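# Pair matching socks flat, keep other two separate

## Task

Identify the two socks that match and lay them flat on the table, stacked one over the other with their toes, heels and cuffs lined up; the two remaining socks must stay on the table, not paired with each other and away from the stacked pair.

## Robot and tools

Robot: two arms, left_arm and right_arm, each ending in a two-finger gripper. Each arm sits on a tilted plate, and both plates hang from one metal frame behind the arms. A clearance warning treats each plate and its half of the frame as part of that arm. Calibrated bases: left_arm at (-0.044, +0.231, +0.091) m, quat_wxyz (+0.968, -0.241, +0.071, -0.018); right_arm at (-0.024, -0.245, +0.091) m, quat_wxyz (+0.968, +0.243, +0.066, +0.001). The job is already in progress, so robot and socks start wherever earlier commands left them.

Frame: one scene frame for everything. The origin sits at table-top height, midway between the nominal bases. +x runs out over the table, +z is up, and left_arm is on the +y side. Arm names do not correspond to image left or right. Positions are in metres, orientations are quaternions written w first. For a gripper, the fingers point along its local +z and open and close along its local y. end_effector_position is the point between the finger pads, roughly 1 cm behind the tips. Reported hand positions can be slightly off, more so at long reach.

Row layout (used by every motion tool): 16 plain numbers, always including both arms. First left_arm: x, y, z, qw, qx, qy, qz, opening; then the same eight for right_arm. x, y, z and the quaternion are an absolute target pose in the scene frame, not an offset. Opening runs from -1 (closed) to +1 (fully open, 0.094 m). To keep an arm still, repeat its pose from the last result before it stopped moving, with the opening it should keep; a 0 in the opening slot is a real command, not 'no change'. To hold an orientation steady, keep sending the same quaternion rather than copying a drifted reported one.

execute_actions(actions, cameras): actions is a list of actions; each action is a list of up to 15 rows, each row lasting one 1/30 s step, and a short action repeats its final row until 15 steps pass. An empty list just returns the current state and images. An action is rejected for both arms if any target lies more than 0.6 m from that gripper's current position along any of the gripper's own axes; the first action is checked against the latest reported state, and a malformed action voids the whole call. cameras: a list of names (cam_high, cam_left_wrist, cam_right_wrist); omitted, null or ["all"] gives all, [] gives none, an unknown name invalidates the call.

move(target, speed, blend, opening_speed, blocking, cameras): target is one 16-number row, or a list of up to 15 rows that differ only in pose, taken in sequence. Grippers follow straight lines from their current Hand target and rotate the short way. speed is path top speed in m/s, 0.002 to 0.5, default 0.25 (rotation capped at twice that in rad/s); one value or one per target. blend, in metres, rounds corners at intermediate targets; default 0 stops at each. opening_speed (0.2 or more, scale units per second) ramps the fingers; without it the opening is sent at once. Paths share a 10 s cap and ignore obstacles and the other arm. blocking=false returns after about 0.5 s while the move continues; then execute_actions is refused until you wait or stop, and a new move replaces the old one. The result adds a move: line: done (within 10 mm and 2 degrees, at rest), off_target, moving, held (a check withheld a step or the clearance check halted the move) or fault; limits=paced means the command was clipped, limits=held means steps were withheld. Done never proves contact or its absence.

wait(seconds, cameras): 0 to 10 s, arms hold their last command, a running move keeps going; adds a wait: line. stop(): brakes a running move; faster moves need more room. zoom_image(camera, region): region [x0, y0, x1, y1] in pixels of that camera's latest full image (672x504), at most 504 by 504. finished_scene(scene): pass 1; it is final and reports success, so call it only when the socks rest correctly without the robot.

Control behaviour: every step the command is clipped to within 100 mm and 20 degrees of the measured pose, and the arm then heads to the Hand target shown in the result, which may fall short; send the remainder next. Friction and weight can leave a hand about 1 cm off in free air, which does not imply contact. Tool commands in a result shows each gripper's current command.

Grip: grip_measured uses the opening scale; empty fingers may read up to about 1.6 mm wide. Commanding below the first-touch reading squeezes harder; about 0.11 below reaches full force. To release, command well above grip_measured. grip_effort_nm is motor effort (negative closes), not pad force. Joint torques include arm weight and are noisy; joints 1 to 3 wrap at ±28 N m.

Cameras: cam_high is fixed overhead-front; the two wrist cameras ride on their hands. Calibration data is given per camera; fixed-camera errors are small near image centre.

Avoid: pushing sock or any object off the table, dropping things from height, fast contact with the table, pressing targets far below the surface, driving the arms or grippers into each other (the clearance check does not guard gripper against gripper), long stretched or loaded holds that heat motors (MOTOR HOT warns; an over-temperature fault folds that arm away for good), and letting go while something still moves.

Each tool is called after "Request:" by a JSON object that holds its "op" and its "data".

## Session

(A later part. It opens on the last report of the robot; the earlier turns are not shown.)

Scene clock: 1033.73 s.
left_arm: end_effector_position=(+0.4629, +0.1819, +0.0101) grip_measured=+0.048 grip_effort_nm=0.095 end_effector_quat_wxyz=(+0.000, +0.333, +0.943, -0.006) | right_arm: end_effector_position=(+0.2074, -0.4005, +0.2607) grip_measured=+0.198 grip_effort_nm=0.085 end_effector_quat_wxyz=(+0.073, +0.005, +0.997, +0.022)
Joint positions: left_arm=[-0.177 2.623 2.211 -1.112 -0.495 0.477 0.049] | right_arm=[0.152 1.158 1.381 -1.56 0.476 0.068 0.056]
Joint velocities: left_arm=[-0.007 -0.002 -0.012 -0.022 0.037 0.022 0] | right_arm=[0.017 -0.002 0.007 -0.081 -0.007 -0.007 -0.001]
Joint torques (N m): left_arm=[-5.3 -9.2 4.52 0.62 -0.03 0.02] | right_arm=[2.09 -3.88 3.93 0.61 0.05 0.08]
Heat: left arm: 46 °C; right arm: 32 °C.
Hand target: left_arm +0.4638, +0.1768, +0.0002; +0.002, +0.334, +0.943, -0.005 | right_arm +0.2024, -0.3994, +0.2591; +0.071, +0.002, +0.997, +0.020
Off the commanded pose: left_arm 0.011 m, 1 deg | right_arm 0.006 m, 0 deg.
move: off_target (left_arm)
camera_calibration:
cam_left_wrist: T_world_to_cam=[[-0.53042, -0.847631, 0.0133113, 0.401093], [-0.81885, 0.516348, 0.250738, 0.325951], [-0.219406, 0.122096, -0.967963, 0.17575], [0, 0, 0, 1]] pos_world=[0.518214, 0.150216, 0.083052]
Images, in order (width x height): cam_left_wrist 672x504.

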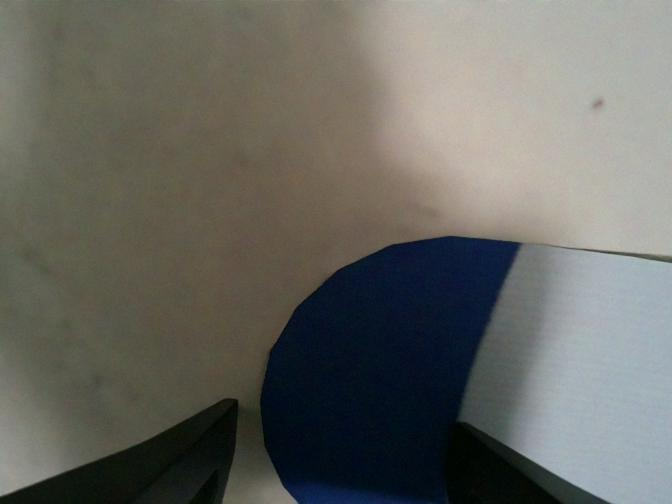

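Request:
{"op": "move", "data": {"target": [0.466,0.178,-0.003,0,0.334,0.943,0,-1,0.2022,-0.3994,0.2592,0.071,0.002,0.997,0.020,0.2], "opening_speed": 0.8, "cameras": ["cam_left_wrist"]}}

Request:
{"op": "move", "data": {"target": [[0.46,0.16,0.08,0,0.334,0.943,0,-1,0.2022,-0.3994,0.2592,0.071,0.002,0.997,0.020,0.2],[0.40,0.05,0.29,0,0.12,0.993,0,-1,0.2022,-0.3994,0.2592,0.071,0.002,0.997,0.020,0.2]], "speed": 0.12}}

Request:
{"op": "zoom_image", "data": {"camera": "cam_high", "region": [280, 90, 410, 260]}}

Scene clock: 1039.27 s.
left_arm: end_effector_position=(+0.4640, +0.1811, +0.0101) grip_measured=-0.993 grip_effort_nm=-0.413 end_effector_quat_wxyz=(+0.002, +0.333, +0.943, -0.007) | right_arm: end_effector_position=(+0.2074, -0.4005, +0.2607) grip_measured=+0.198 grip_effort_nm=0.090 end_effector_quat_wxyz=(+0.073, +0.005, +0.997, +0.022)
Joint positions: left_arm=[-0.177 2.623 2.211 -1.107 -0.492 0.48 0] | right_arm=[0.152 1.158 1.381 -1.56 0.476 0.068 0.056]
Joint velocities: left_arm=[0.012 0.012 0.002 0.022 0.051 -0.051 0] | right_arm=[-0.002 0.007 0.002 -0.022 0.022 0.007 0]
Joint torques (N m): left_arm=[-5.16 -8.03 5.86 0.53 -0.14 0.01] | right_arm=[2.07 -3.86 3.93 0.61 0.04 0.08]
Heat: left arm: 47 °C; right arm: 32 °C.
Hand target: left_arm +0.4653, +0.1782, -0.0028; +0.000, +0.334, +0.943, +0.000 | right_arm +0.2024, -0.3994, +0.2591; +0.071, +0.002, +0.997, +0.020
Off the commanded pose: left_arm 0.014 m, 1 deg | right_arm 0.006 m, 0 deg.
move: off_target (left_arm)
camera_calibration:
cam_left_wrist: T_world_to_cam=[[-0.530543, -0.847527, 0.0148734, 0.400969], [-0.819783, 0.51748, 0.245297, 0.327541], [-0.215593, 0.117948, -0.969334, 0.175089], [0, 0, 0, 1]] pos_world=[0.518992, 0.149685, 0.083411]
Images, in order (width x height): cam_left_wrist 672x504.

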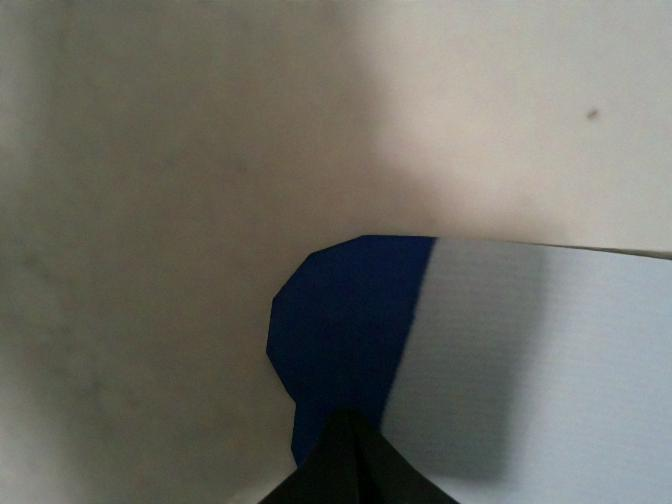

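Scene clock: 1042.80 s.
left_arm: end_effector_position=(+0.4026, +0.0455, +0.2622) grip_measured=-0.993 grip_effort_nm=-0.398 end_effector_quat_wxyz=(+0.125, +0.128, +0.982, -0.053) | right_arm: end_effector_position=(+0.2074, -0.4005, +0.2607) grip_measured=+0.198 grip_effort_nm=0.085 end_effector_quat_wxyz=(+0.073, +0.005, +0.997, +0.022)
Joint positions: left_arm=[-0.691 2.496 2.56 -1.557 -0.509 -0.379 0] | right_arm=[0.152 1.158 1.381 -1.56 0.476 0.068 0.056]
Joint velocities: left_arm=[0.002 -0.002 -0.022 0.051 0.037 0.051 -0.001] | right_arm=[-0.012 -0.027 -0.022 0.051 0.022 -0.007 0.001]
Joint torques (N m): left_arm=[-6.05 -12.07 7.16 0.59 -0.09 -0.08] | right_arm=[2.09 -3.89 3.95 0.61 0.04 0.08]
Heat: left arm: 47 °C; right arm: 32 °C.
Hand target: left_arm +0.4017, +0.0509, +0.2884; +0.150, +0.121, +0.979, -0.065 | right_arm +0.2024, -0.3994, +0.2591; +0.071, +0.002, +0.997, +0.020
Off the commanded pose: left_arm 0.028 m, 16 deg | right_arm 0.006 m, 0 deg.
joint sent to its limit (left arm) — joint 4 (wrist pitch), lower limit. The joint targets are off in orientation, not in position.
move: off_target (left_arm)
camera_calibration:
cam_left_wrist: T_world_to_cam=[[-0.151879, -0.982924, 0.103891, 0.0801597], [-0.988245, 0.152868, 0.00158351, 0.433859], [-0.0174381, -0.102429, -0.994587, 0.35907], [0, 0, 0, 1]] pos_world=[0.447195, 0.0492469, 0.348112]
cam_right_wrist: T_world_to_cam=[[0.121796, -0.991444, -0.0469587, -0.405884], [-0.982745, -0.127092, 0.134384, 0.154874], [-0.139202, 0.0297811, -0.989816, 0.388582], [0, 0, 0, 1]] pos_world=[0.255728, -0.3943, 0.344752]

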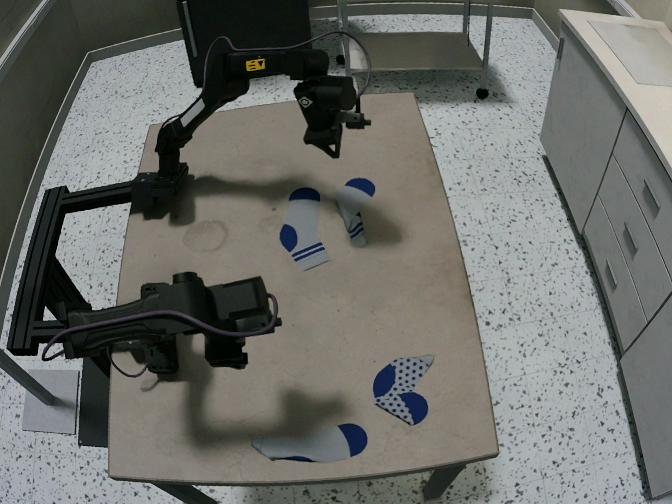

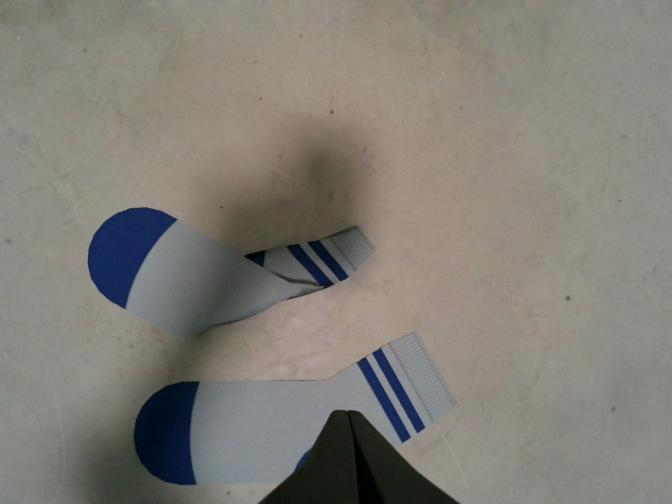

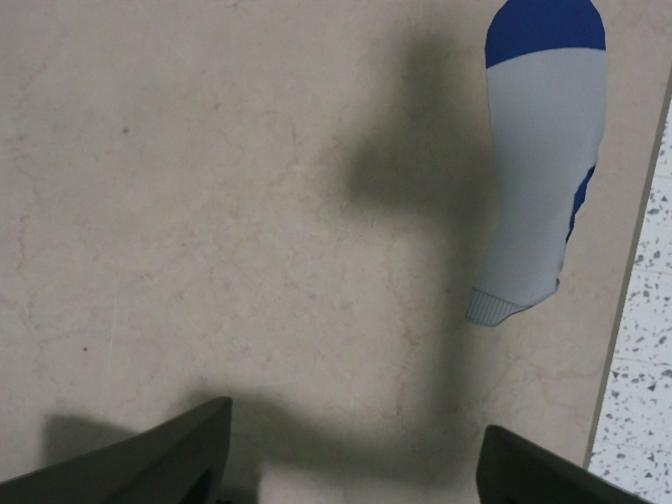

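Scaled by 2.965.

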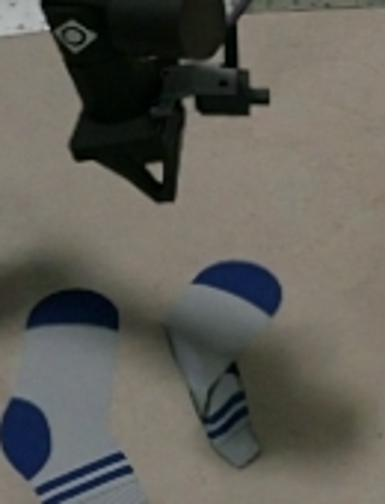

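Request:
{"op": "move", "data": {"target": [[0.473,0.173,0.05,0,0.259,0.966,0,0.15,0.2022,-0.3994,0.2592,0.071,0.002,0.997,0.020,0.2],[0.474,0.173,-0.006,0,0.259,0.966,0,0.15,0.2022,-0.3994,0.2592,0.071,0.002,0.997,0.020,0.2]], "speed": [0.2,0.06], "cameras": ["cam_left_wrist"]}}

Request:
{"op": "move", "data": {"target": [0.474,0.173,-0.009,0,0.259,0.966,0,-1,0.2022,-0.3994,0.2592,0.071,0.002,0.997,0.020,0.2], "opening_speed": 0.8, "cameras": ["cam_left_wrist"]}}

Scene clock: 1053.63 s.
left_arm: end_effector_position=(+0.4716, +0.1771, +0.0096) grip_measured=+0.148 grip_effort_nm=0.095 end_effector_quat_wxyz=(+0.001, +0.259, +0.966, -0.007) | right_arm: end_effector_position=(+0.2074, -0.4005, +0.2607) grip_measured=+0.198 grip_effort_nm=0.090 end_effector_quat_wxyz=(+0.073, +0.005, +0.997, +0.022)
Joint positions: left_arm=[-0.18 2.68 2.317 -1.159 -0.492 0.32 0.054] | right_arm=[0.152 1.158 1.381 -1.56 0.476 0.068 0.056]
Joint velocities: left_arm=[0.012 -0.022 0.002 0.007 -0.007 0.051 0] | right_arm=[0.012 -0.032 0.007 0.066 0.022 0.066 -0.001]
Joint torques (N m): left_arm=[-4.97 -9.22 3.6 0.73 -0.06 -0.01] | right_arm=[2.09 -3.89 3.93 0.61 0.05 0.08]
Heat: left arm: 47 °C; right arm: 32 °C.
Hand target: left_arm +0.4712, +0.1722, -0.0053; +0.001, +0.258, +0.966, -0.007 | right_arm +0.2024, -0.3994, +0.2591; +0.071, +0.002, +0.997, +0.020
Off the commanded pose: left_arm 0.016 m, 1 deg | right_arm 0.006 m, 0 deg.
move: off_target (left_arm)
camera_calibration:
cam_left_wrist: T_world_to_cam=[[-0.393303, -0.919257, 0.0167336, 0.349633], [-0.888826, 0.384813, 0.248814, 0.391946], [-0.235163, 0.0829862, -0.968407, 0.192165], [0, 0, 0, 1]] pos_world=[0.531074, 0.154629, 0.0827217]
Images, in order (width x height): cam_left_wrist 672x504.

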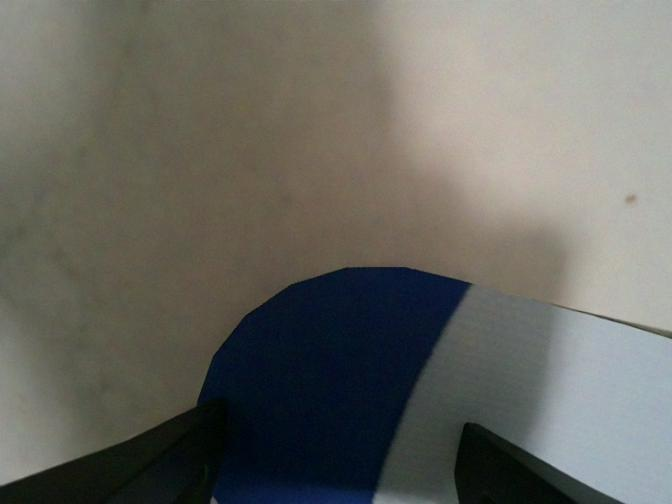

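Scene clock: 1055.30 s.
left_arm: end_effector_position=(+0.4738, +0.1752, +0.0093) grip_measured=-0.984 grip_effort_nm=-0.896 end_effector_quat_wxyz=(+0.006, +0.257, +0.966, -0.011) | right_arm: end_effector_position=(+0.2074, -0.4005, +0.2607) grip_measured=+0.198 grip_effort_nm=0.090 end_effector_quat_wxyz=(+0.073, +0.005, +0.997, +0.022)
Joint positions: left_arm=[-0.18 2.68 2.315 -1.147 -0.485 0.322 0.001] | right_arm=[0.152 1.158 1.381 -1.56 0.476 0.068 0.056]
Joint velocities: left_arm=[0.017 0.012 0.007 -0.022 -0.022 -0.007 -0.001] | right_arm=[-0.017 0.012 -0.012 0.037 -0.051 0.081 0]
Joint torques (N m): left_arm=[-5.03 -7.98 5.22 0.57 -0.18 0.04] | right_arm=[2.09 -3.89 3.95 0.61 0.04 0.08]
Heat: left arm: 47 °C; right arm: 32 °C.
Hand target: left_arm +0.4729, +0.1732, -0.0086; +0.000, +0.259, +0.966, +0.000 | right_arm +0.2024, -0.3994, +0.2591; +0.071, +0.002, +0.997, +0.020
Off the commanded pose: left_arm 0.018 m, 1 deg | right_arm 0.006 m, 0 deg.
move: off_target (left_arm)
camera_calibration:
cam_left_wrist: T_world_to_cam=[[-0.390499, -0.920353, 0.0214654, 0.34759], [-0.892127, 0.384072, 0.237905, 0.396505], [-0.227201, 0.0737519, -0.971051, 0.190424], [0, 0, 0, 1]] pos_world=[0.532731, 0.153575, 0.0831203]
Images, in order (width x height): cam_left_wrist 672x504.

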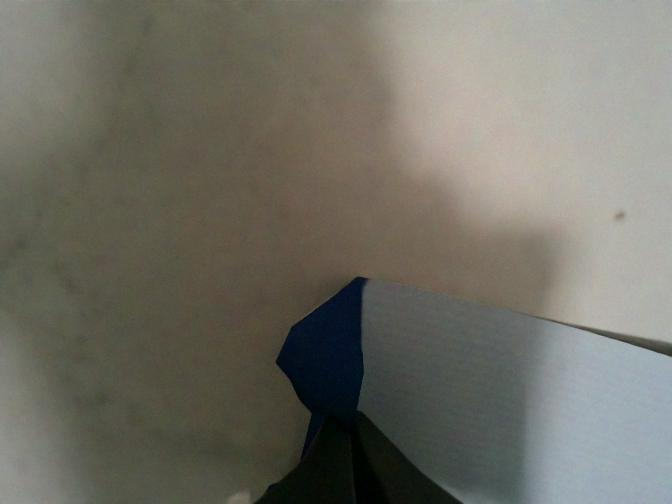

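Gripped. Lifting to let it unfold.

Request:
{"op": "move", "data": {"target": [[0.46,0.15,0.10,0,0.259,0.966,0,-1,0.2022,-0.3994,0.2592,0.071,0.002,0.997,0.020,0.2],[0.43,0.05,0.29,0,0.12,0.993,0,-1,0.2022,-0.3994,0.2592,0.071,0.002,0.997,0.020,0.2]], "speed": 0.12}}

Request:
{"op": "zoom_image", "data": {"camera": "cam_high", "region": [280, 90, 410, 260]}}

Scene clock: 1062.10 s.
left_arm: end_effector_position=(+0.4332, +0.0456, +0.2609) grip_measured=-0.984 grip_effort_nm=-0.886 end_effector_quat_wxyz=(+0.156, +0.128, +0.978, -0.057) | right_arm: end_effector_position=(+0.2074, -0.4005, +0.2607) grip_measured=+0.198 grip_effort_nm=0.090 end_effector_quat_wxyz=(+0.073, +0.005, +0.997, +0.022)
Joint positions: left_arm=[-0.657 2.596 2.749 -1.559 -0.525 -0.303 0.001] | right_arm=[0.152 1.158 1.381 -1.56 0.476 0.068 0.056]
Joint velocities: left_arm=[-0.002 -0.007 -0.012 -0.022 0.022 -0.022 0] | right_arm=[-0.012 -0.007 -0.027 0.051 -0.051 -0.022 -0.001]
Joint torques (N m): left_arm=[-6.72 -12.26 6.79 0.68 -0.12 -0.04] | right_arm=[2.09 -3.88 3.95 0.61 0.04 0.08]
Heat: left arm: 47 °C; right arm: 32 °C.
Hand target: left_arm +0.4318, +0.0505, +0.2885; +0.182, +0.121, +0.974, -0.067 | right_arm +0.2024, -0.3994, +0.2591; +0.071, +0.002, +0.997, +0.020
Off the commanded pose: left_arm 0.030 m, 19 deg | right_arm 0.006 m, 0 deg.
joint sent to its limit (left arm) — joint 4 (wrist pitch), lower limit. The joint targets are off in orientation, not in position.
move: off_target (left_arm)
camera_calibration:
cam_left_wrist: T_world_to_cam=[[-0.1569, -0.981341, 0.11114, 0.0852279], [-0.986681, 0.150864, -0.0608375, 0.479798], [0.0429354, -0.119205, -0.991941, 0.332252], [0, 0, 0, 1]] pos_world=[0.472514, 0.0508597, 0.349292]
cam_right_wrist: T_world_to_cam=[[0.121796, -0.991444, -0.0469587, -0.405884], [-0.982745, -0.127092, 0.134384, 0.154874], [-0.139202, 0.0297811, -0.989816, 0.388582], [0, 0, 0, 1]] pos_world=[0.255728, -0.3943, 0.344752]

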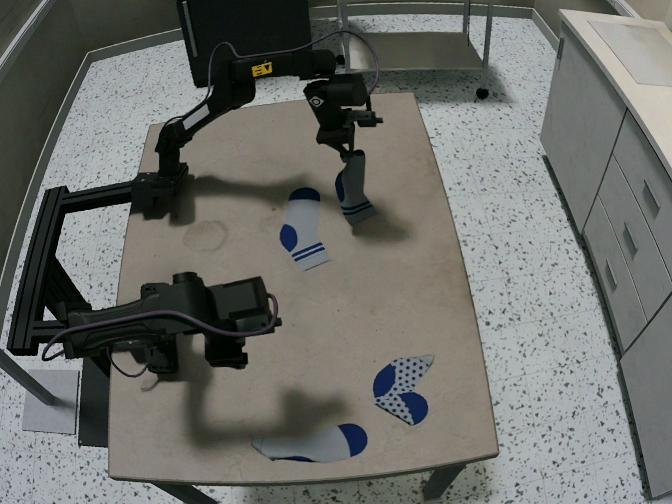

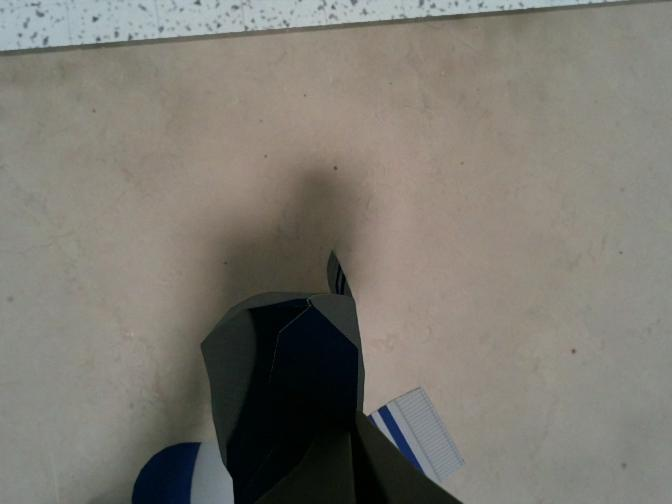

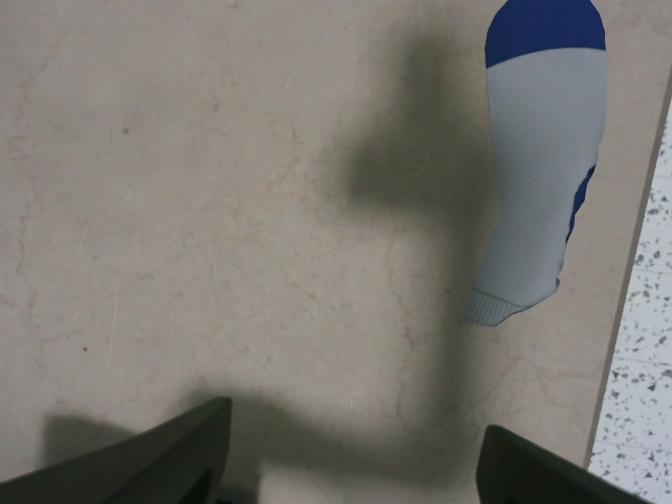

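Scaled by 2.965.

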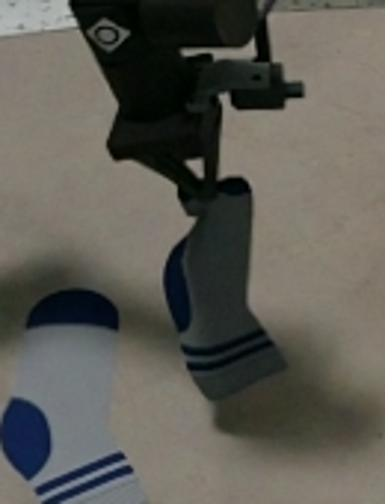

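Request:
{"op": "move", "data": {"target": [[0.36,-0.02,0.285,0,0.07,0.9975,0,-1,0.2022,-0.3994,0.2592,0.071,0.002,0.997,0.020,0.2],[0.305,-0.055,0.28,0,0.06,0.998,0,-1,0.2022,-0.3994,0.2592,0.071,0.002,0.997,0.020,0.2]], "speed": 0.12, "blend": 0.02, "cameras": ["cam_high"]}}

Request:
{"op": "zoom_image", "data": {"camera": "cam_high", "region": [250, 150, 360, 290]}}

Scene clock: 1074.67 s.
left_arm: end_effector_position=(+0.3076, -0.0573, +0.2588) grip_measured=-0.984 grip_effort_nm=-0.877 end_effector_quat_wxyz=(+0.082, +0.060, +0.992, -0.078) | right_arm: end_effector_position=(+0.2074, -0.4005, +0.2607) grip_measured=+0.198 grip_effort_nm=0.085 end_effector_quat_wxyz=(+0.073, +0.005, +0.997, +0.022)
Joint positions: left_arm=[-0.924 2.586 2.493 -1.56 -0.432 -0.807 0.001] | right_arm=[0.152 1.158 1.381 -1.56 0.476 0.068 0.056]
Joint velocities: left_arm=[0.002 0.012 -0.007 -0.051 -0.066 -0.007 0] | right_arm=[0.002 -0.027 0.002 0.007 0.066 0.007 0]
Joint torques (N m): left_arm=[-5.45 -12.71 4.55 0.58 -0.01 -0.1] | right_arm=[2.09 -3.88 3.95 0.61 0.04 0.08]
Heat: left arm: 50 °C; right arm: 32 °C.
Hand target: left_arm +0.3036, -0.0524, +0.2790; +0.093, +0.059, +0.990, -0.091 | right_arm +0.2024, -0.3994, +0.2591; +0.071, +0.002, +0.997, +0.020
Off the commanded pose: left_arm 0.021 m, 13 deg | right_arm 0.006 m, 0 deg.
joint sent to its limit (left arm) — joint 4 (wrist pitch), lower limit. The joint targets are off in orientation, not in position.
move: off_target (left_arm)
Images, in order (width x height): cam_high 672x504.

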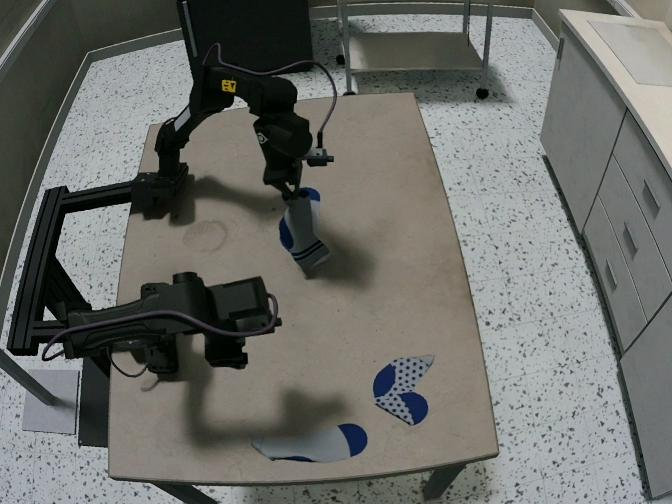

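Scaled by 3.600.

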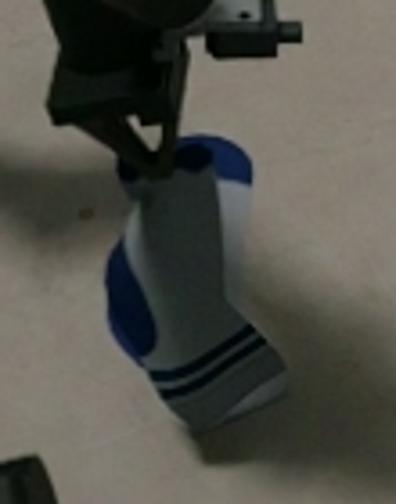

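Request:
{"op": "move", "data": {"target": [[0.312,-0.060,0.225,0,0.05,0.9987,0,-1,0.2022,-0.3994,0.2592,0.071,0.002,0.997,0.020,0.2],[0.314,0.045,0.125,0,0.03,0.9995,0,-1,0.2022,-0.3994,0.2592,0.071,0.002,0.997,0.020,0.2],[0.315,0.10,0.075,0,0.01,1,0,-1,0.2022,-0.3994,0.2592,0.071,0.002,0.997,0.020,0.2]], "speed": 0.06, "blend": 0.02}}

Request:
{"op": "zoom_image", "data": {"camera": "cam_high", "region": [250, 150, 360, 290]}}

Scene clock: 1084.27 s.
left_arm: end_effector_position=(+0.3042, +0.0980, +0.0648) grip_measured=-0.984 grip_effort_nm=-0.877 end_effector_quat_wxyz=(-0.023, +0.018, +1.000, +0.003) | right_arm: end_effector_position=(+0.2074, -0.4005, +0.2607) grip_measured=+0.198 grip_effort_nm=0.085 end_effector_quat_wxyz=(+0.073, +0.005, +0.997, +0.022)
Joint positions: left_arm=[-0.508 2.265 1.479 -0.966 -0.472 -0.565 0.001] | right_arm=[0.152 1.158 1.381 -1.56 0.476 0.068 0.056]
Joint velocities: left_arm=[-0.007 0.002 -0.012 -0.022 0.022 -0.022 0] | right_arm=[-0.017 0.002 -0.002 0.007 0.037 -0.066 0.001]
Joint torques (N m): left_arm=[-4.41 -11.11 4.31 0.33 -0.07 0.07] | right_arm=[2.09 -3.89 3.95 0.61 0.05 0.08]
Heat: left arm: 49 °C; right arm: 32 °C.
Hand target: left_arm +0.3130, +0.1010, +0.0766; -0.002, +0.010, +1.000, -0.005 | right_arm +0.2024, -0.3994, +0.2591; +0.071, +0.002, +0.997, +0.020
Off the commanded pose: left_arm 0.015 m, 3 deg | right_arm 0.006 m, 0 deg.
move: off_target (left_arm)
camera_calibration:
cam_left_wrist: T_world_to_cam=[[0.0842448, -0.996405, -0.00898973, 0.0740805], [-0.951402, -0.0831151, 0.296525, 0.321723], [-0.296206, -0.0164278, -0.954983, 0.240233], [0, 0, 0, 1]] pos_world=[0.371006, 0.104501, 0.134686]
cam_right_wrist: T_world_to_cam=[[0.121796, -0.991444, -0.0469587, -0.405884], [-0.982745, -0.127092, 0.134384, 0.154874], [-0.139202, 0.0297811, -0.989816, 0.388582], [0, 0, 0, 1]] pos_world=[0.255728, -0.3943, 0.344752]

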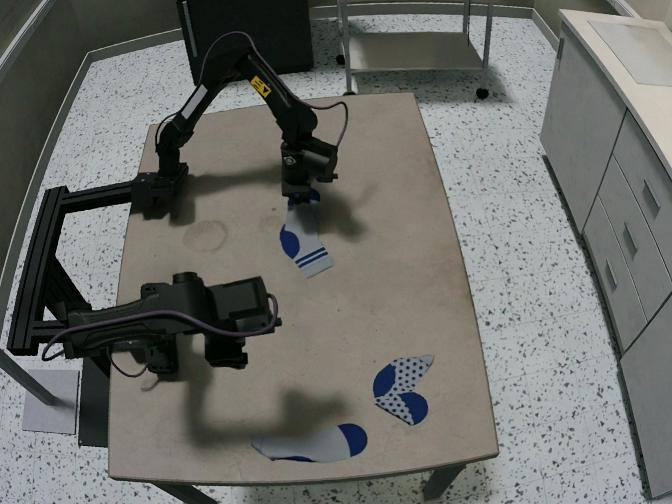

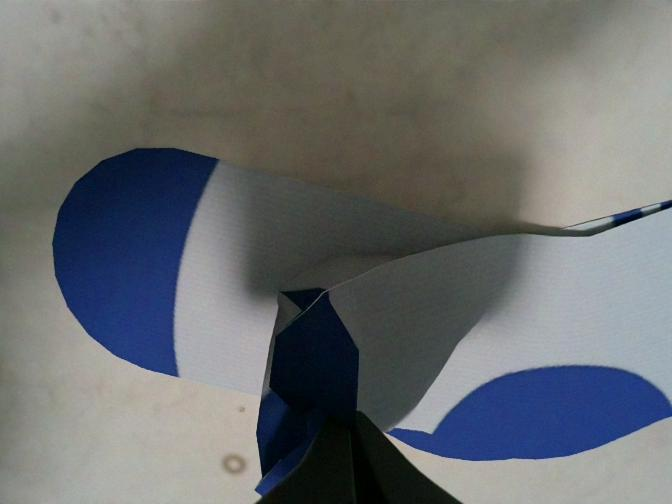

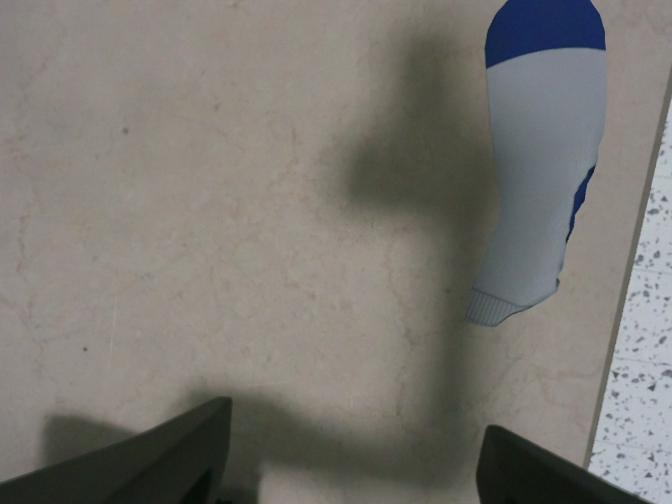

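Scaled by 3.600.

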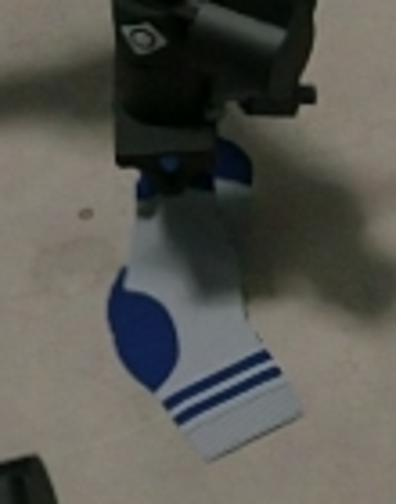

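Request:
{"op": "move", "data": {"target": [[0.313,0.167,0.018,0,0,1,0,-1,0.2022,-0.3994,0.2592,0.071,0.002,0.997,0.020,0.2]], "speed": 0.05}}

Request:
{"op": "zoom_image", "data": {"camera": "cam_high", "region": [250, 150, 360, 290]}}

Scene clock: 1094.23 s.
left_arm: end_effector_position=(+0.3035, +0.1607, +0.0132) grip_measured=-0.984 grip_effort_nm=-0.886 end_effector_quat_wxyz=(-0.020, +0.012, +1.000, -0.001) | right_arm: end_effector_position=(+0.2074, -0.4005, +0.2607) grip_measured=+0.198 grip_effort_nm=0.081 end_effector_quat_wxyz=(+0.073, +0.005, +0.997, +0.022)
Joint positions: left_arm=[-0.309 2.173 1.246 -0.71 -0.492 -0.349 0.001] | right_arm=[0.152 1.158 1.381 -1.56 0.476 0.068 0.056]
Joint velocities: left_arm=[0.002 -0.012 0.007 0.022 -0.007 -0.007 0] | right_arm=[-0.017 0.007 -0.017 -0.007 -0.037 0.007 -0.001]
Joint torques (N m): left_arm=[-3.45 -9.35 3.19 0.49 -0.11 0.03] | right_arm=[2.09 -3.88 3.95 0.61 0.05 0.08]
Heat: left arm: 50 °C; right arm: 32 °C.
Hand target: left_arm +0.3127, +0.1658, +0.0186; +0.000, +0.000, +1.000, -0.003 | right_arm +0.2024, -0.3994, +0.2591; +0.071, +0.002, +0.997, +0.020
Off the commanded pose: left_arm 0.012 m, 3 deg | right_arm 0.006 m, 0 deg.
move: off_target (left_arm)
camera_calibration:
cam_left_wrist: T_world_to_cam=[[0.0964015, -0.995342, 0.000698827, 0.132148], [-0.95225, -0.0920236, 0.291121, 0.343339], [-0.289701, -0.02873, -0.956686, 0.191835], [0, 0, 0, 1]] pos_world=[0.36978, 0.168639, 0.0834807]
cam_right_wrist: T_world_to_cam=[[0.121796, -0.991444, -0.0469587, -0.405884], [-0.982745, -0.127092, 0.134384, 0.154874], [-0.139202, 0.0297811, -0.989816, 0.388582], [0, 0, 0, 1]] pos_world=[0.255728, -0.3943, 0.344752]

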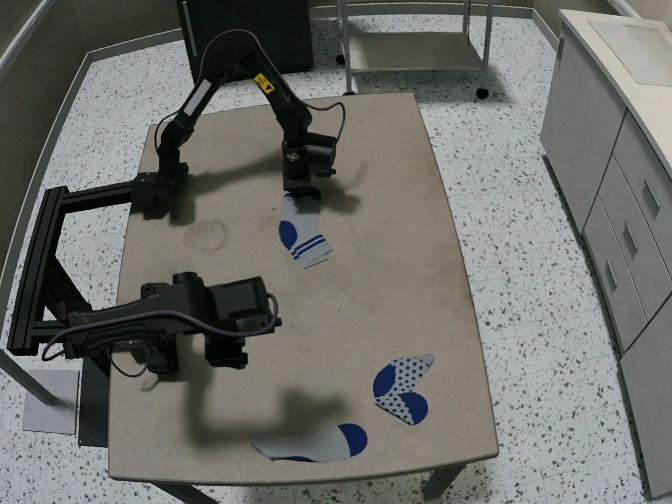

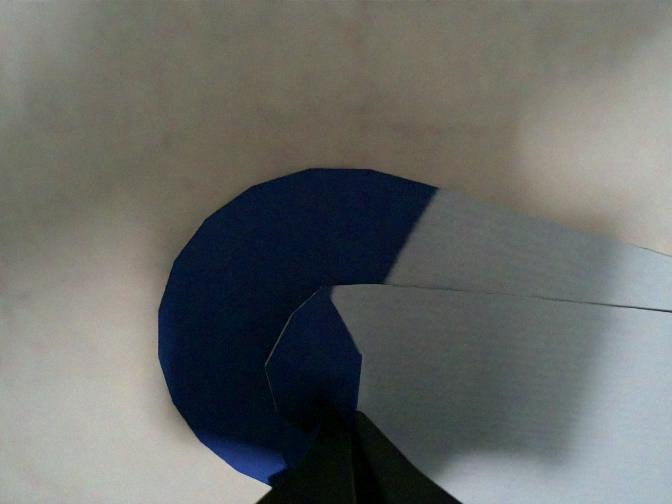

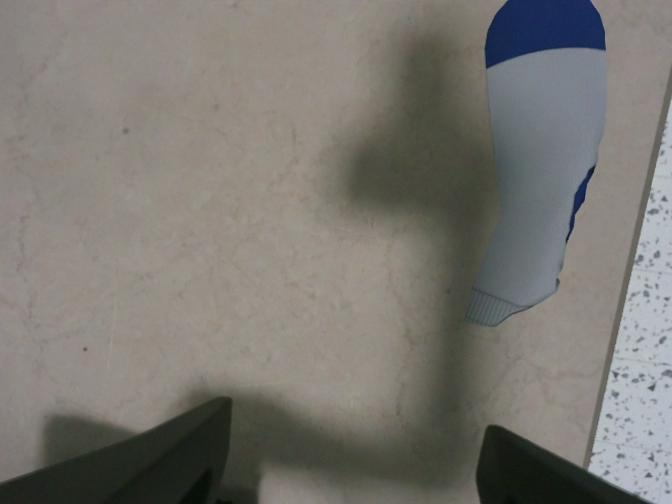

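Scaled by 3.600.

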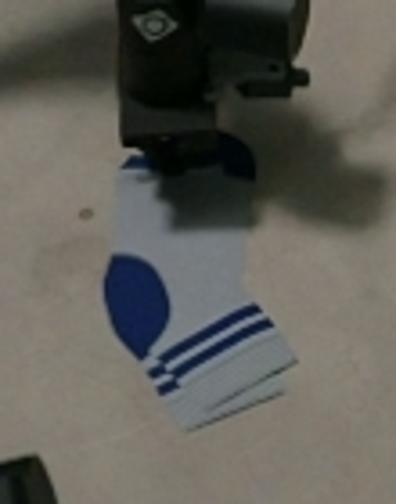

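Request:
{"op": "move", "data": {"target": [[0.313,0.12,0.08,0,0.01,1,0,-1,0.2022,-0.3994,0.2592,0.071,0.002,0.997,0.020,0.2],[0.308,0.02,0.2,0,0.04,0.999,0,-1,0.2022,-0.3994,0.2592,0.071,0.002,0.997,0.020,0.2],[0.303,-0.045,0.285,0,0.06,0.998,0,-1,0.2022,-0.3994,0.2592,0.071,0.002,0.997,0.020,0.2]], "speed": 0.09, "blend": 0.02, "cameras": ["cam_high"]}}

Request:
{"op": "zoom_image", "data": {"camera": "cam_high", "region": [250, 150, 360, 290]}}

Scene clock: 1107.83 s.
left_arm: end_effector_position=(+0.3119, -0.0375, +0.2777) grip_measured=-0.984 grip_effort_nm=-0.877 end_effector_quat_wxyz=(+0.094, +0.051, +0.991, -0.086) | right_arm: end_effector_position=(+0.2074, -0.4005, +0.2607) grip_measured=+0.198 grip_effort_nm=0.085 end_effector_quat_wxyz=(+0.073, +0.005, +0.997, +0.022)
Joint positions: left_arm=[-0.915 2.503 2.441 -1.558 -0.441 -0.803 0.001] | right_arm=[0.152 1.158 1.381 -1.56 0.476 0.068 0.056]
Joint velocities: left_arm=[0.012 -0.012 0.002 -0.037 -0.007 -0.037 0] | right_arm=[-0.007 0.002 -0.022 -0.007 -0.022 0.051 0]
Joint torques (N m): left_arm=[-5.78 -7.64 7.45 0.58 -0.04 -0.04] | right_arm=[2.07 -3.88 3.95 0.61 0.05 0.08]
Heat: left arm: 47 °C; right arm: 32 °C.
Hand target: left_arm +0.3054, -0.0451, +0.2821; +0.097, +0.061, +0.990, -0.088 | right_arm +0.2024, -0.3994, +0.2591; +0.071, +0.002, +0.997, +0.020
Off the commanded pose: left_arm 0.014 m, 15 deg | right_arm 0.006 m, 0 deg.
joint sent to its limit (left arm) — joint 4 (wrist pitch), lower limit. The joint targets are off in position and orientation.
move: off_target (left_arm)
Images, in order (width x height): cam_high 672x504.

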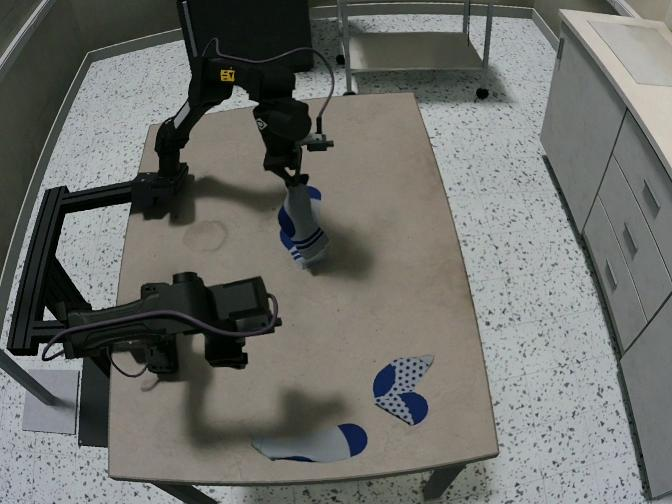

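Scaled by 3.600.

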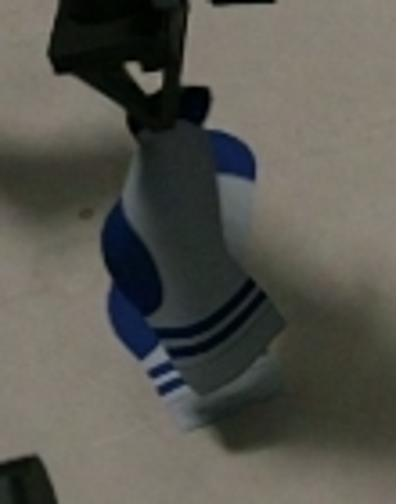

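Request:
{"op": "move", "data": {"target": [[0.305,-0.050,0.24,0,0.06,0.998,0,-1,0.2022,-0.3994,0.2592,0.071,0.002,0.997,0.020,0.2],[0.308,-0.045,0.225,0,0.05,0.9987,0,-1,0.2022,-0.3994,0.2592,0.071,0.002,0.997,0.020,0.2],[0.318,0.045,0.13,0,0.04,0.9992,0,-1,0.2022,-0.3994,0.2592,0.071,0.002,0.997,0.020,0.2],[0.325,0.10,0.075,0,0.03,0.9995,0,-1,0.2022,-0.3994,0.2592,0.071,0.002,0.997,0.020,0.2],[0.331,0.150,0.019,0,0.03,0.9995,0,-1,0.2022,-0.3994,0.2592,0.071,0.002,0.997,0.020,0.2]], "speed": 0.06, "blend": 0.02}}

Request:
{"op": "zoom_image", "data": {"camera": "cam_high", "region": [250, 150, 360, 290]}}

Scene clock: 1118.67 s.
left_arm: end_effector_position=(+0.3181, +0.1458, +0.0125) grip_measured=-0.984 grip_effort_nm=-0.882 end_effector_quat_wxyz=(-0.024, +0.040, +0.999, -0.005) | right_arm: end_effector_position=(+0.2074, -0.4005, +0.2607) grip_measured=+0.198 grip_effort_nm=0.095 end_effector_quat_wxyz=(+0.073, +0.005, +0.997, +0.022)
Joint positions: left_arm=[-0.325 2.246 1.353 -0.759 -0.482 -0.313 0.001] | right_arm=[0.152 1.158 1.381 -1.56 0.476 0.068 0.056]
Joint velocities: left_arm=[0.002 -0.012 0.002 0.007 -0.051 -0.037 0.001] | right_arm=[-0.002 0.002 -0.007 0.007 0.022 0.051 -0.001]
Joint torques (N m): left_arm=[-3.95 -10.37 3.59 0.45 -0.11 0.05] | right_arm=[2.1 -3.89 3.93 0.61 0.05 0.08]
Heat: left arm: 47 °C; right arm: 32 °C.
Hand target: left_arm +0.3283, +0.1504, +0.0209; -0.002, +0.030, +1.000, -0.007 | right_arm +0.2024, -0.3994, +0.2591; +0.071, +0.002, +0.997, +0.020
Off the commanded pose: left_arm 0.015 m, 3 deg | right_arm 0.006 m, 0 deg.
move: off_target (left_arm); blend cut to 0.008 m at target 1, 0.008 m at target 2
camera_calibration:
cam_left_wrist: T_world_to_cam=[[0.0399298, -0.999171, 0.00798919, 0.134386], [-0.953574, -0.0357166, 0.299034, 0.348147], [-0.298501, -0.0195587, -0.954209, 0.196398], [0, 0, 0, 1]] pos_world=[0.385243, 0.15055, 0.0822234]
cam_right_wrist: T_world_to_cam=[[0.121796, -0.991444, -0.0469587, -0.405884], [-0.982745, -0.127092, 0.134384, 0.154874], [-0.139202, 0.0297811, -0.989816, 0.388582], [0, 0, 0, 1]] pos_world=[0.255728, -0.3943, 0.344752]

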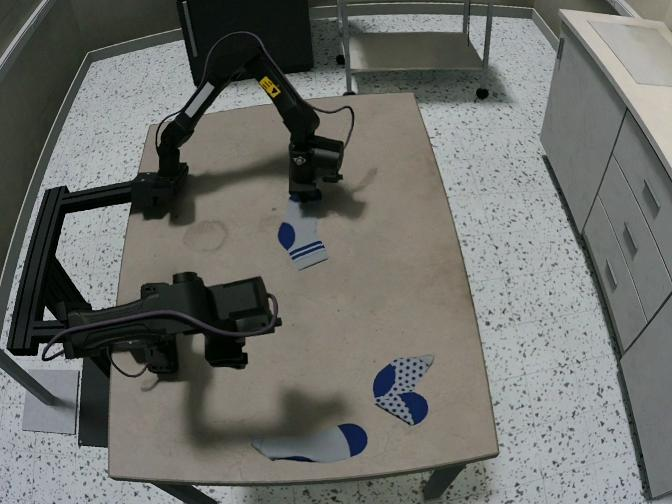

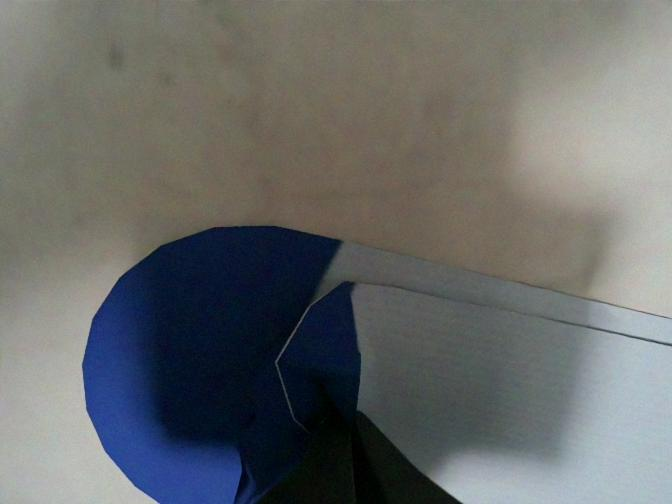

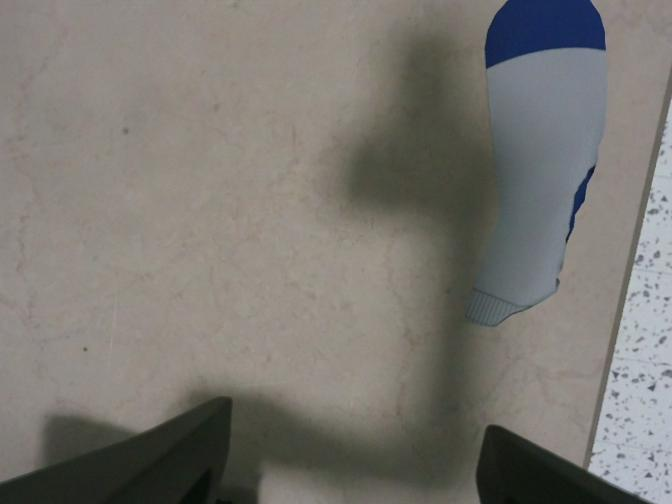

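Scaled by 3.600.

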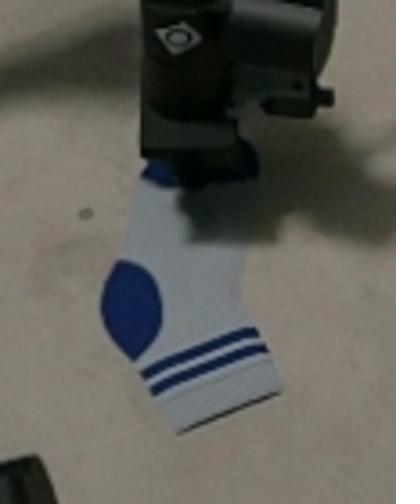

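Request:
{"op": "move", "data": {"target": [0.329,0.147,0.016,0,0.03,0.9995,0,-0.3,0.2022,-0.3994,0.2592,0.071,0.002,0.997,0.020,0.2], "opening_speed": 0.6, "cameras": []}}

Request:
{"op": "move", "data": {"target": [[0.326,0.147,0.06,0,0.03,0.9995,0,-0.3,0.2022,-0.3994,0.2592,0.071,0.002,0.997,0.020,0.2],[0.28,0.10,0.25,0,0,1,0,-0.3,0.2022,-0.3994,0.2592,0.071,0.002,0.997,0.020,0.2]], "speed": [0.1,0.2]}}

Request:
{"op": "zoom_image", "data": {"camera": "cam_high", "region": [250, 150, 360, 290]}}

Request:
{"op": "zoom_image", "data": {"camera": "cam_left_wrist", "region": [140, 60, 600, 360]}}

Scene clock: 1123.70 s.
left_arm: end_effector_position=(+0.3234, +0.1469, +0.0123) grip_measured=-0.302 grip_effort_nm=0.100 end_effector_quat_wxyz=(-0.013, +0.036, +0.999, +0.000) | right_arm: end_effector_position=(+0.2074, -0.4005, +0.2607) grip_measured=+0.198 grip_effort_nm=0.085 end_effector_quat_wxyz=(+0.073, +0.005, +0.997, +0.022)
Joint positions: left_arm=[-0.325 2.246 1.353 -0.739 -0.499 -0.313 0.033] | right_arm=[0.152 1.158 1.381 -1.56 0.476 0.068 0.056]
Joint velocities: left_arm=[0.007 -0.017 -0.002 -0.022 0.081 -0.007 0] | right_arm=[-0.012 -0.012 0.007 0.037 0.066 -0.095 0]
Joint torques (N m): left_arm=[-4.36 -8.72 4.07 0.42 -0.11 -0.03] | right_arm=[2.07 -3.88 3.93 0.61 0.05 0.08]
Heat: left arm: 47 °C; right arm: 32 °C.
Hand target: left_arm +0.3291, +0.1469, +0.0158; +0.000, +0.030, +1.000, +0.000 | right_arm +0.2024, -0.3994, +0.2591; +0.071, +0.002, +0.997, +0.020
Off the commanded pose: left_arm 0.007 m, 2 deg | right_arm 0.006 m, 0 deg.
move: done
No camera images: "cameras" was empty.

Scene clock: 1126.00 s.
left_arm: end_effector_position=(+0.2854, +0.1009, +0.2405) grip_measured=-0.302 grip_effort_nm=0.100 end_effector_quat_wxyz=(+0.011, -0.002, +1.000, -0.004) | right_arm: end_effector_position=(+0.2074, -0.4005, +0.2607) grip_measured=+0.198 grip_effort_nm=0.090 end_effector_quat_wxyz=(+0.073, +0.005, +0.997, +0.022)
Joint positions: left_arm=[-0.748 2.121 1.872 -1.554 -0.457 -0.837 0.033] | right_arm=[0.152 1.158 1.381 -1.56 0.476 0.068 0.056]
Joint velocities: left_arm=[0.002 -0.002 0.012 0.022 0.066 0.007 0.001] | right_arm=[0.007 -0.022 -0.002 0.037 -0.037 0.007 -0.001]
Joint torques (N m): left_arm=[-4.81 -7.36 6.69 0.13 0.07 -0.11] | right_arm=[2.09 -3.89 3.95 0.61 0.05 0.08]
Heat: left arm: 47 °C; right arm: 32 °C.
Hand target: left_arm +0.2831, +0.1002, +0.2490; +0.016, +0.000, +1.000, -0.008 | right_arm +0.2024, -0.3994, +0.2591; +0.071, +0.002, +0.997, +0.020
Off the commanded pose: left_arm 0.011 m, 1 deg | right_arm 0.006 m, 0 deg.
joint sent to its limit (left arm) — joint 4 (wrist pitch), lower limit. The joint targets still meet the commanded pose.
move: off_target (left_arm)
camera_calibration:
cam_left_wrist: T_world_to_cam=[[0.123317, -0.992296, 0.011917, 0.0635497], [-0.965424, -0.117181, 0.232865, 0.274753], [-0.229674, -0.0402211, -0.972436, 0.39008], [0, 0, 0, 1]] pos_world=[0.347008, 0.110945, 0.314591]
cam_right_wrist: T_world_to_cam=[[0.121796, -0.991444, -0.0469587, -0.405884], [-0.982745, -0.127092, 0.134384, 0.154874], [-0.139202, 0.0297811, -0.989816, 0.388582], [0, 0, 0, 1]] pos_world=[0.255728, -0.3943, 0.344752]

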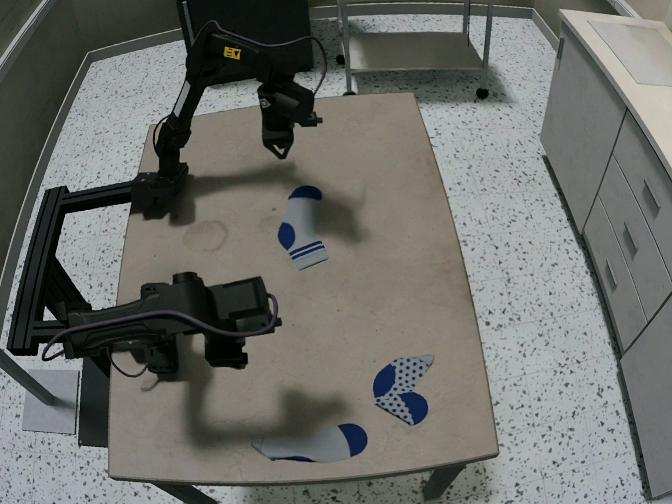

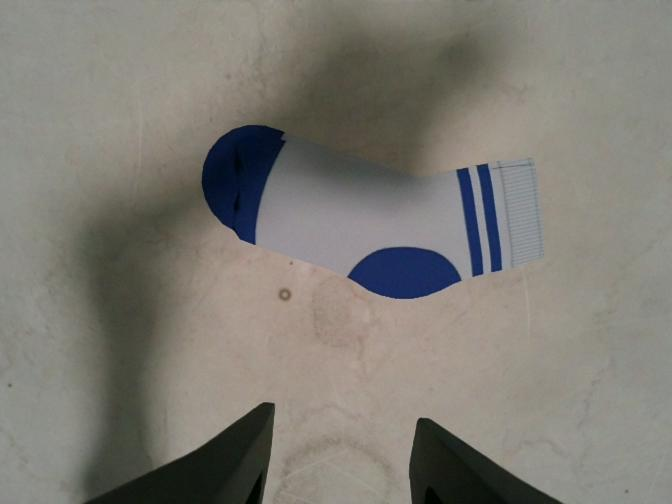

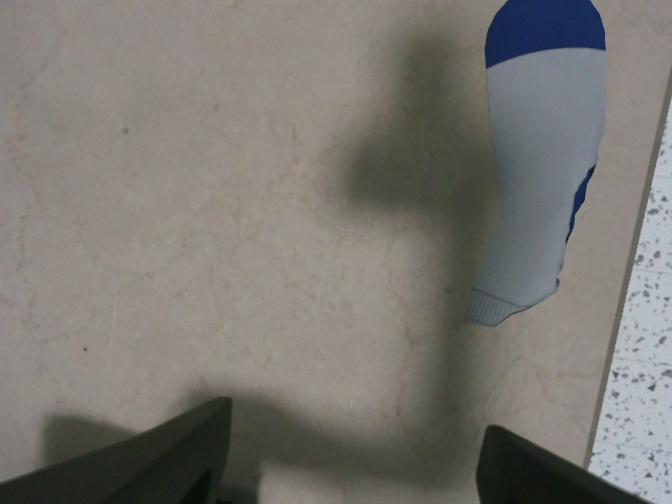

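Scaled by 3.600.

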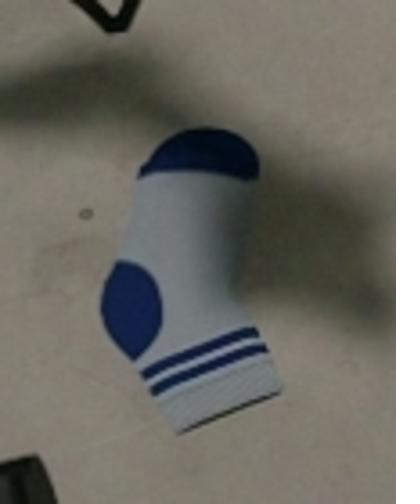

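Scaled by 1.096.

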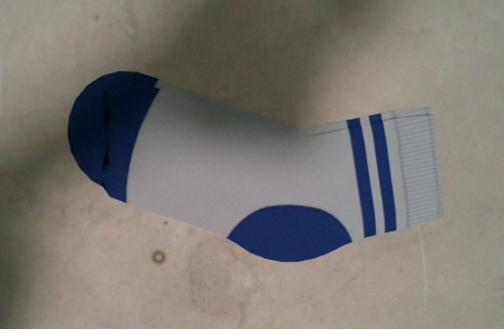

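Request:
{"op": "zoom_image", "data": {"camera": "cam_left_wrist", "region": [190, 110, 310, 260]}}

Request:
{"op": "zoom_image", "data": {"camera": "cam_left_wrist", "region": [430, 140, 560, 290]}}

Scaled by 3.360.

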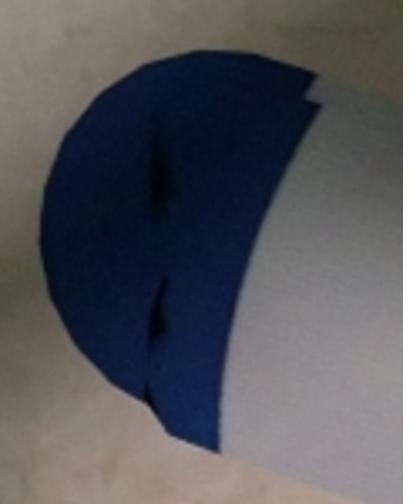

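Scaled by 3.360.

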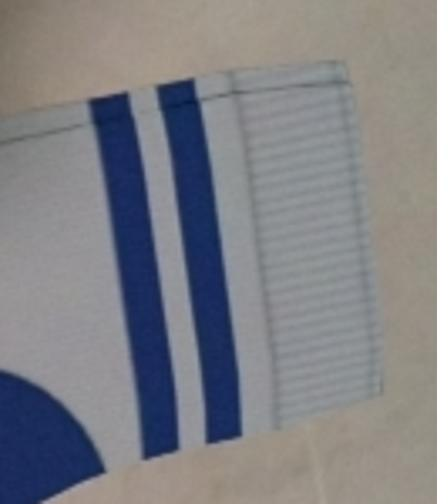

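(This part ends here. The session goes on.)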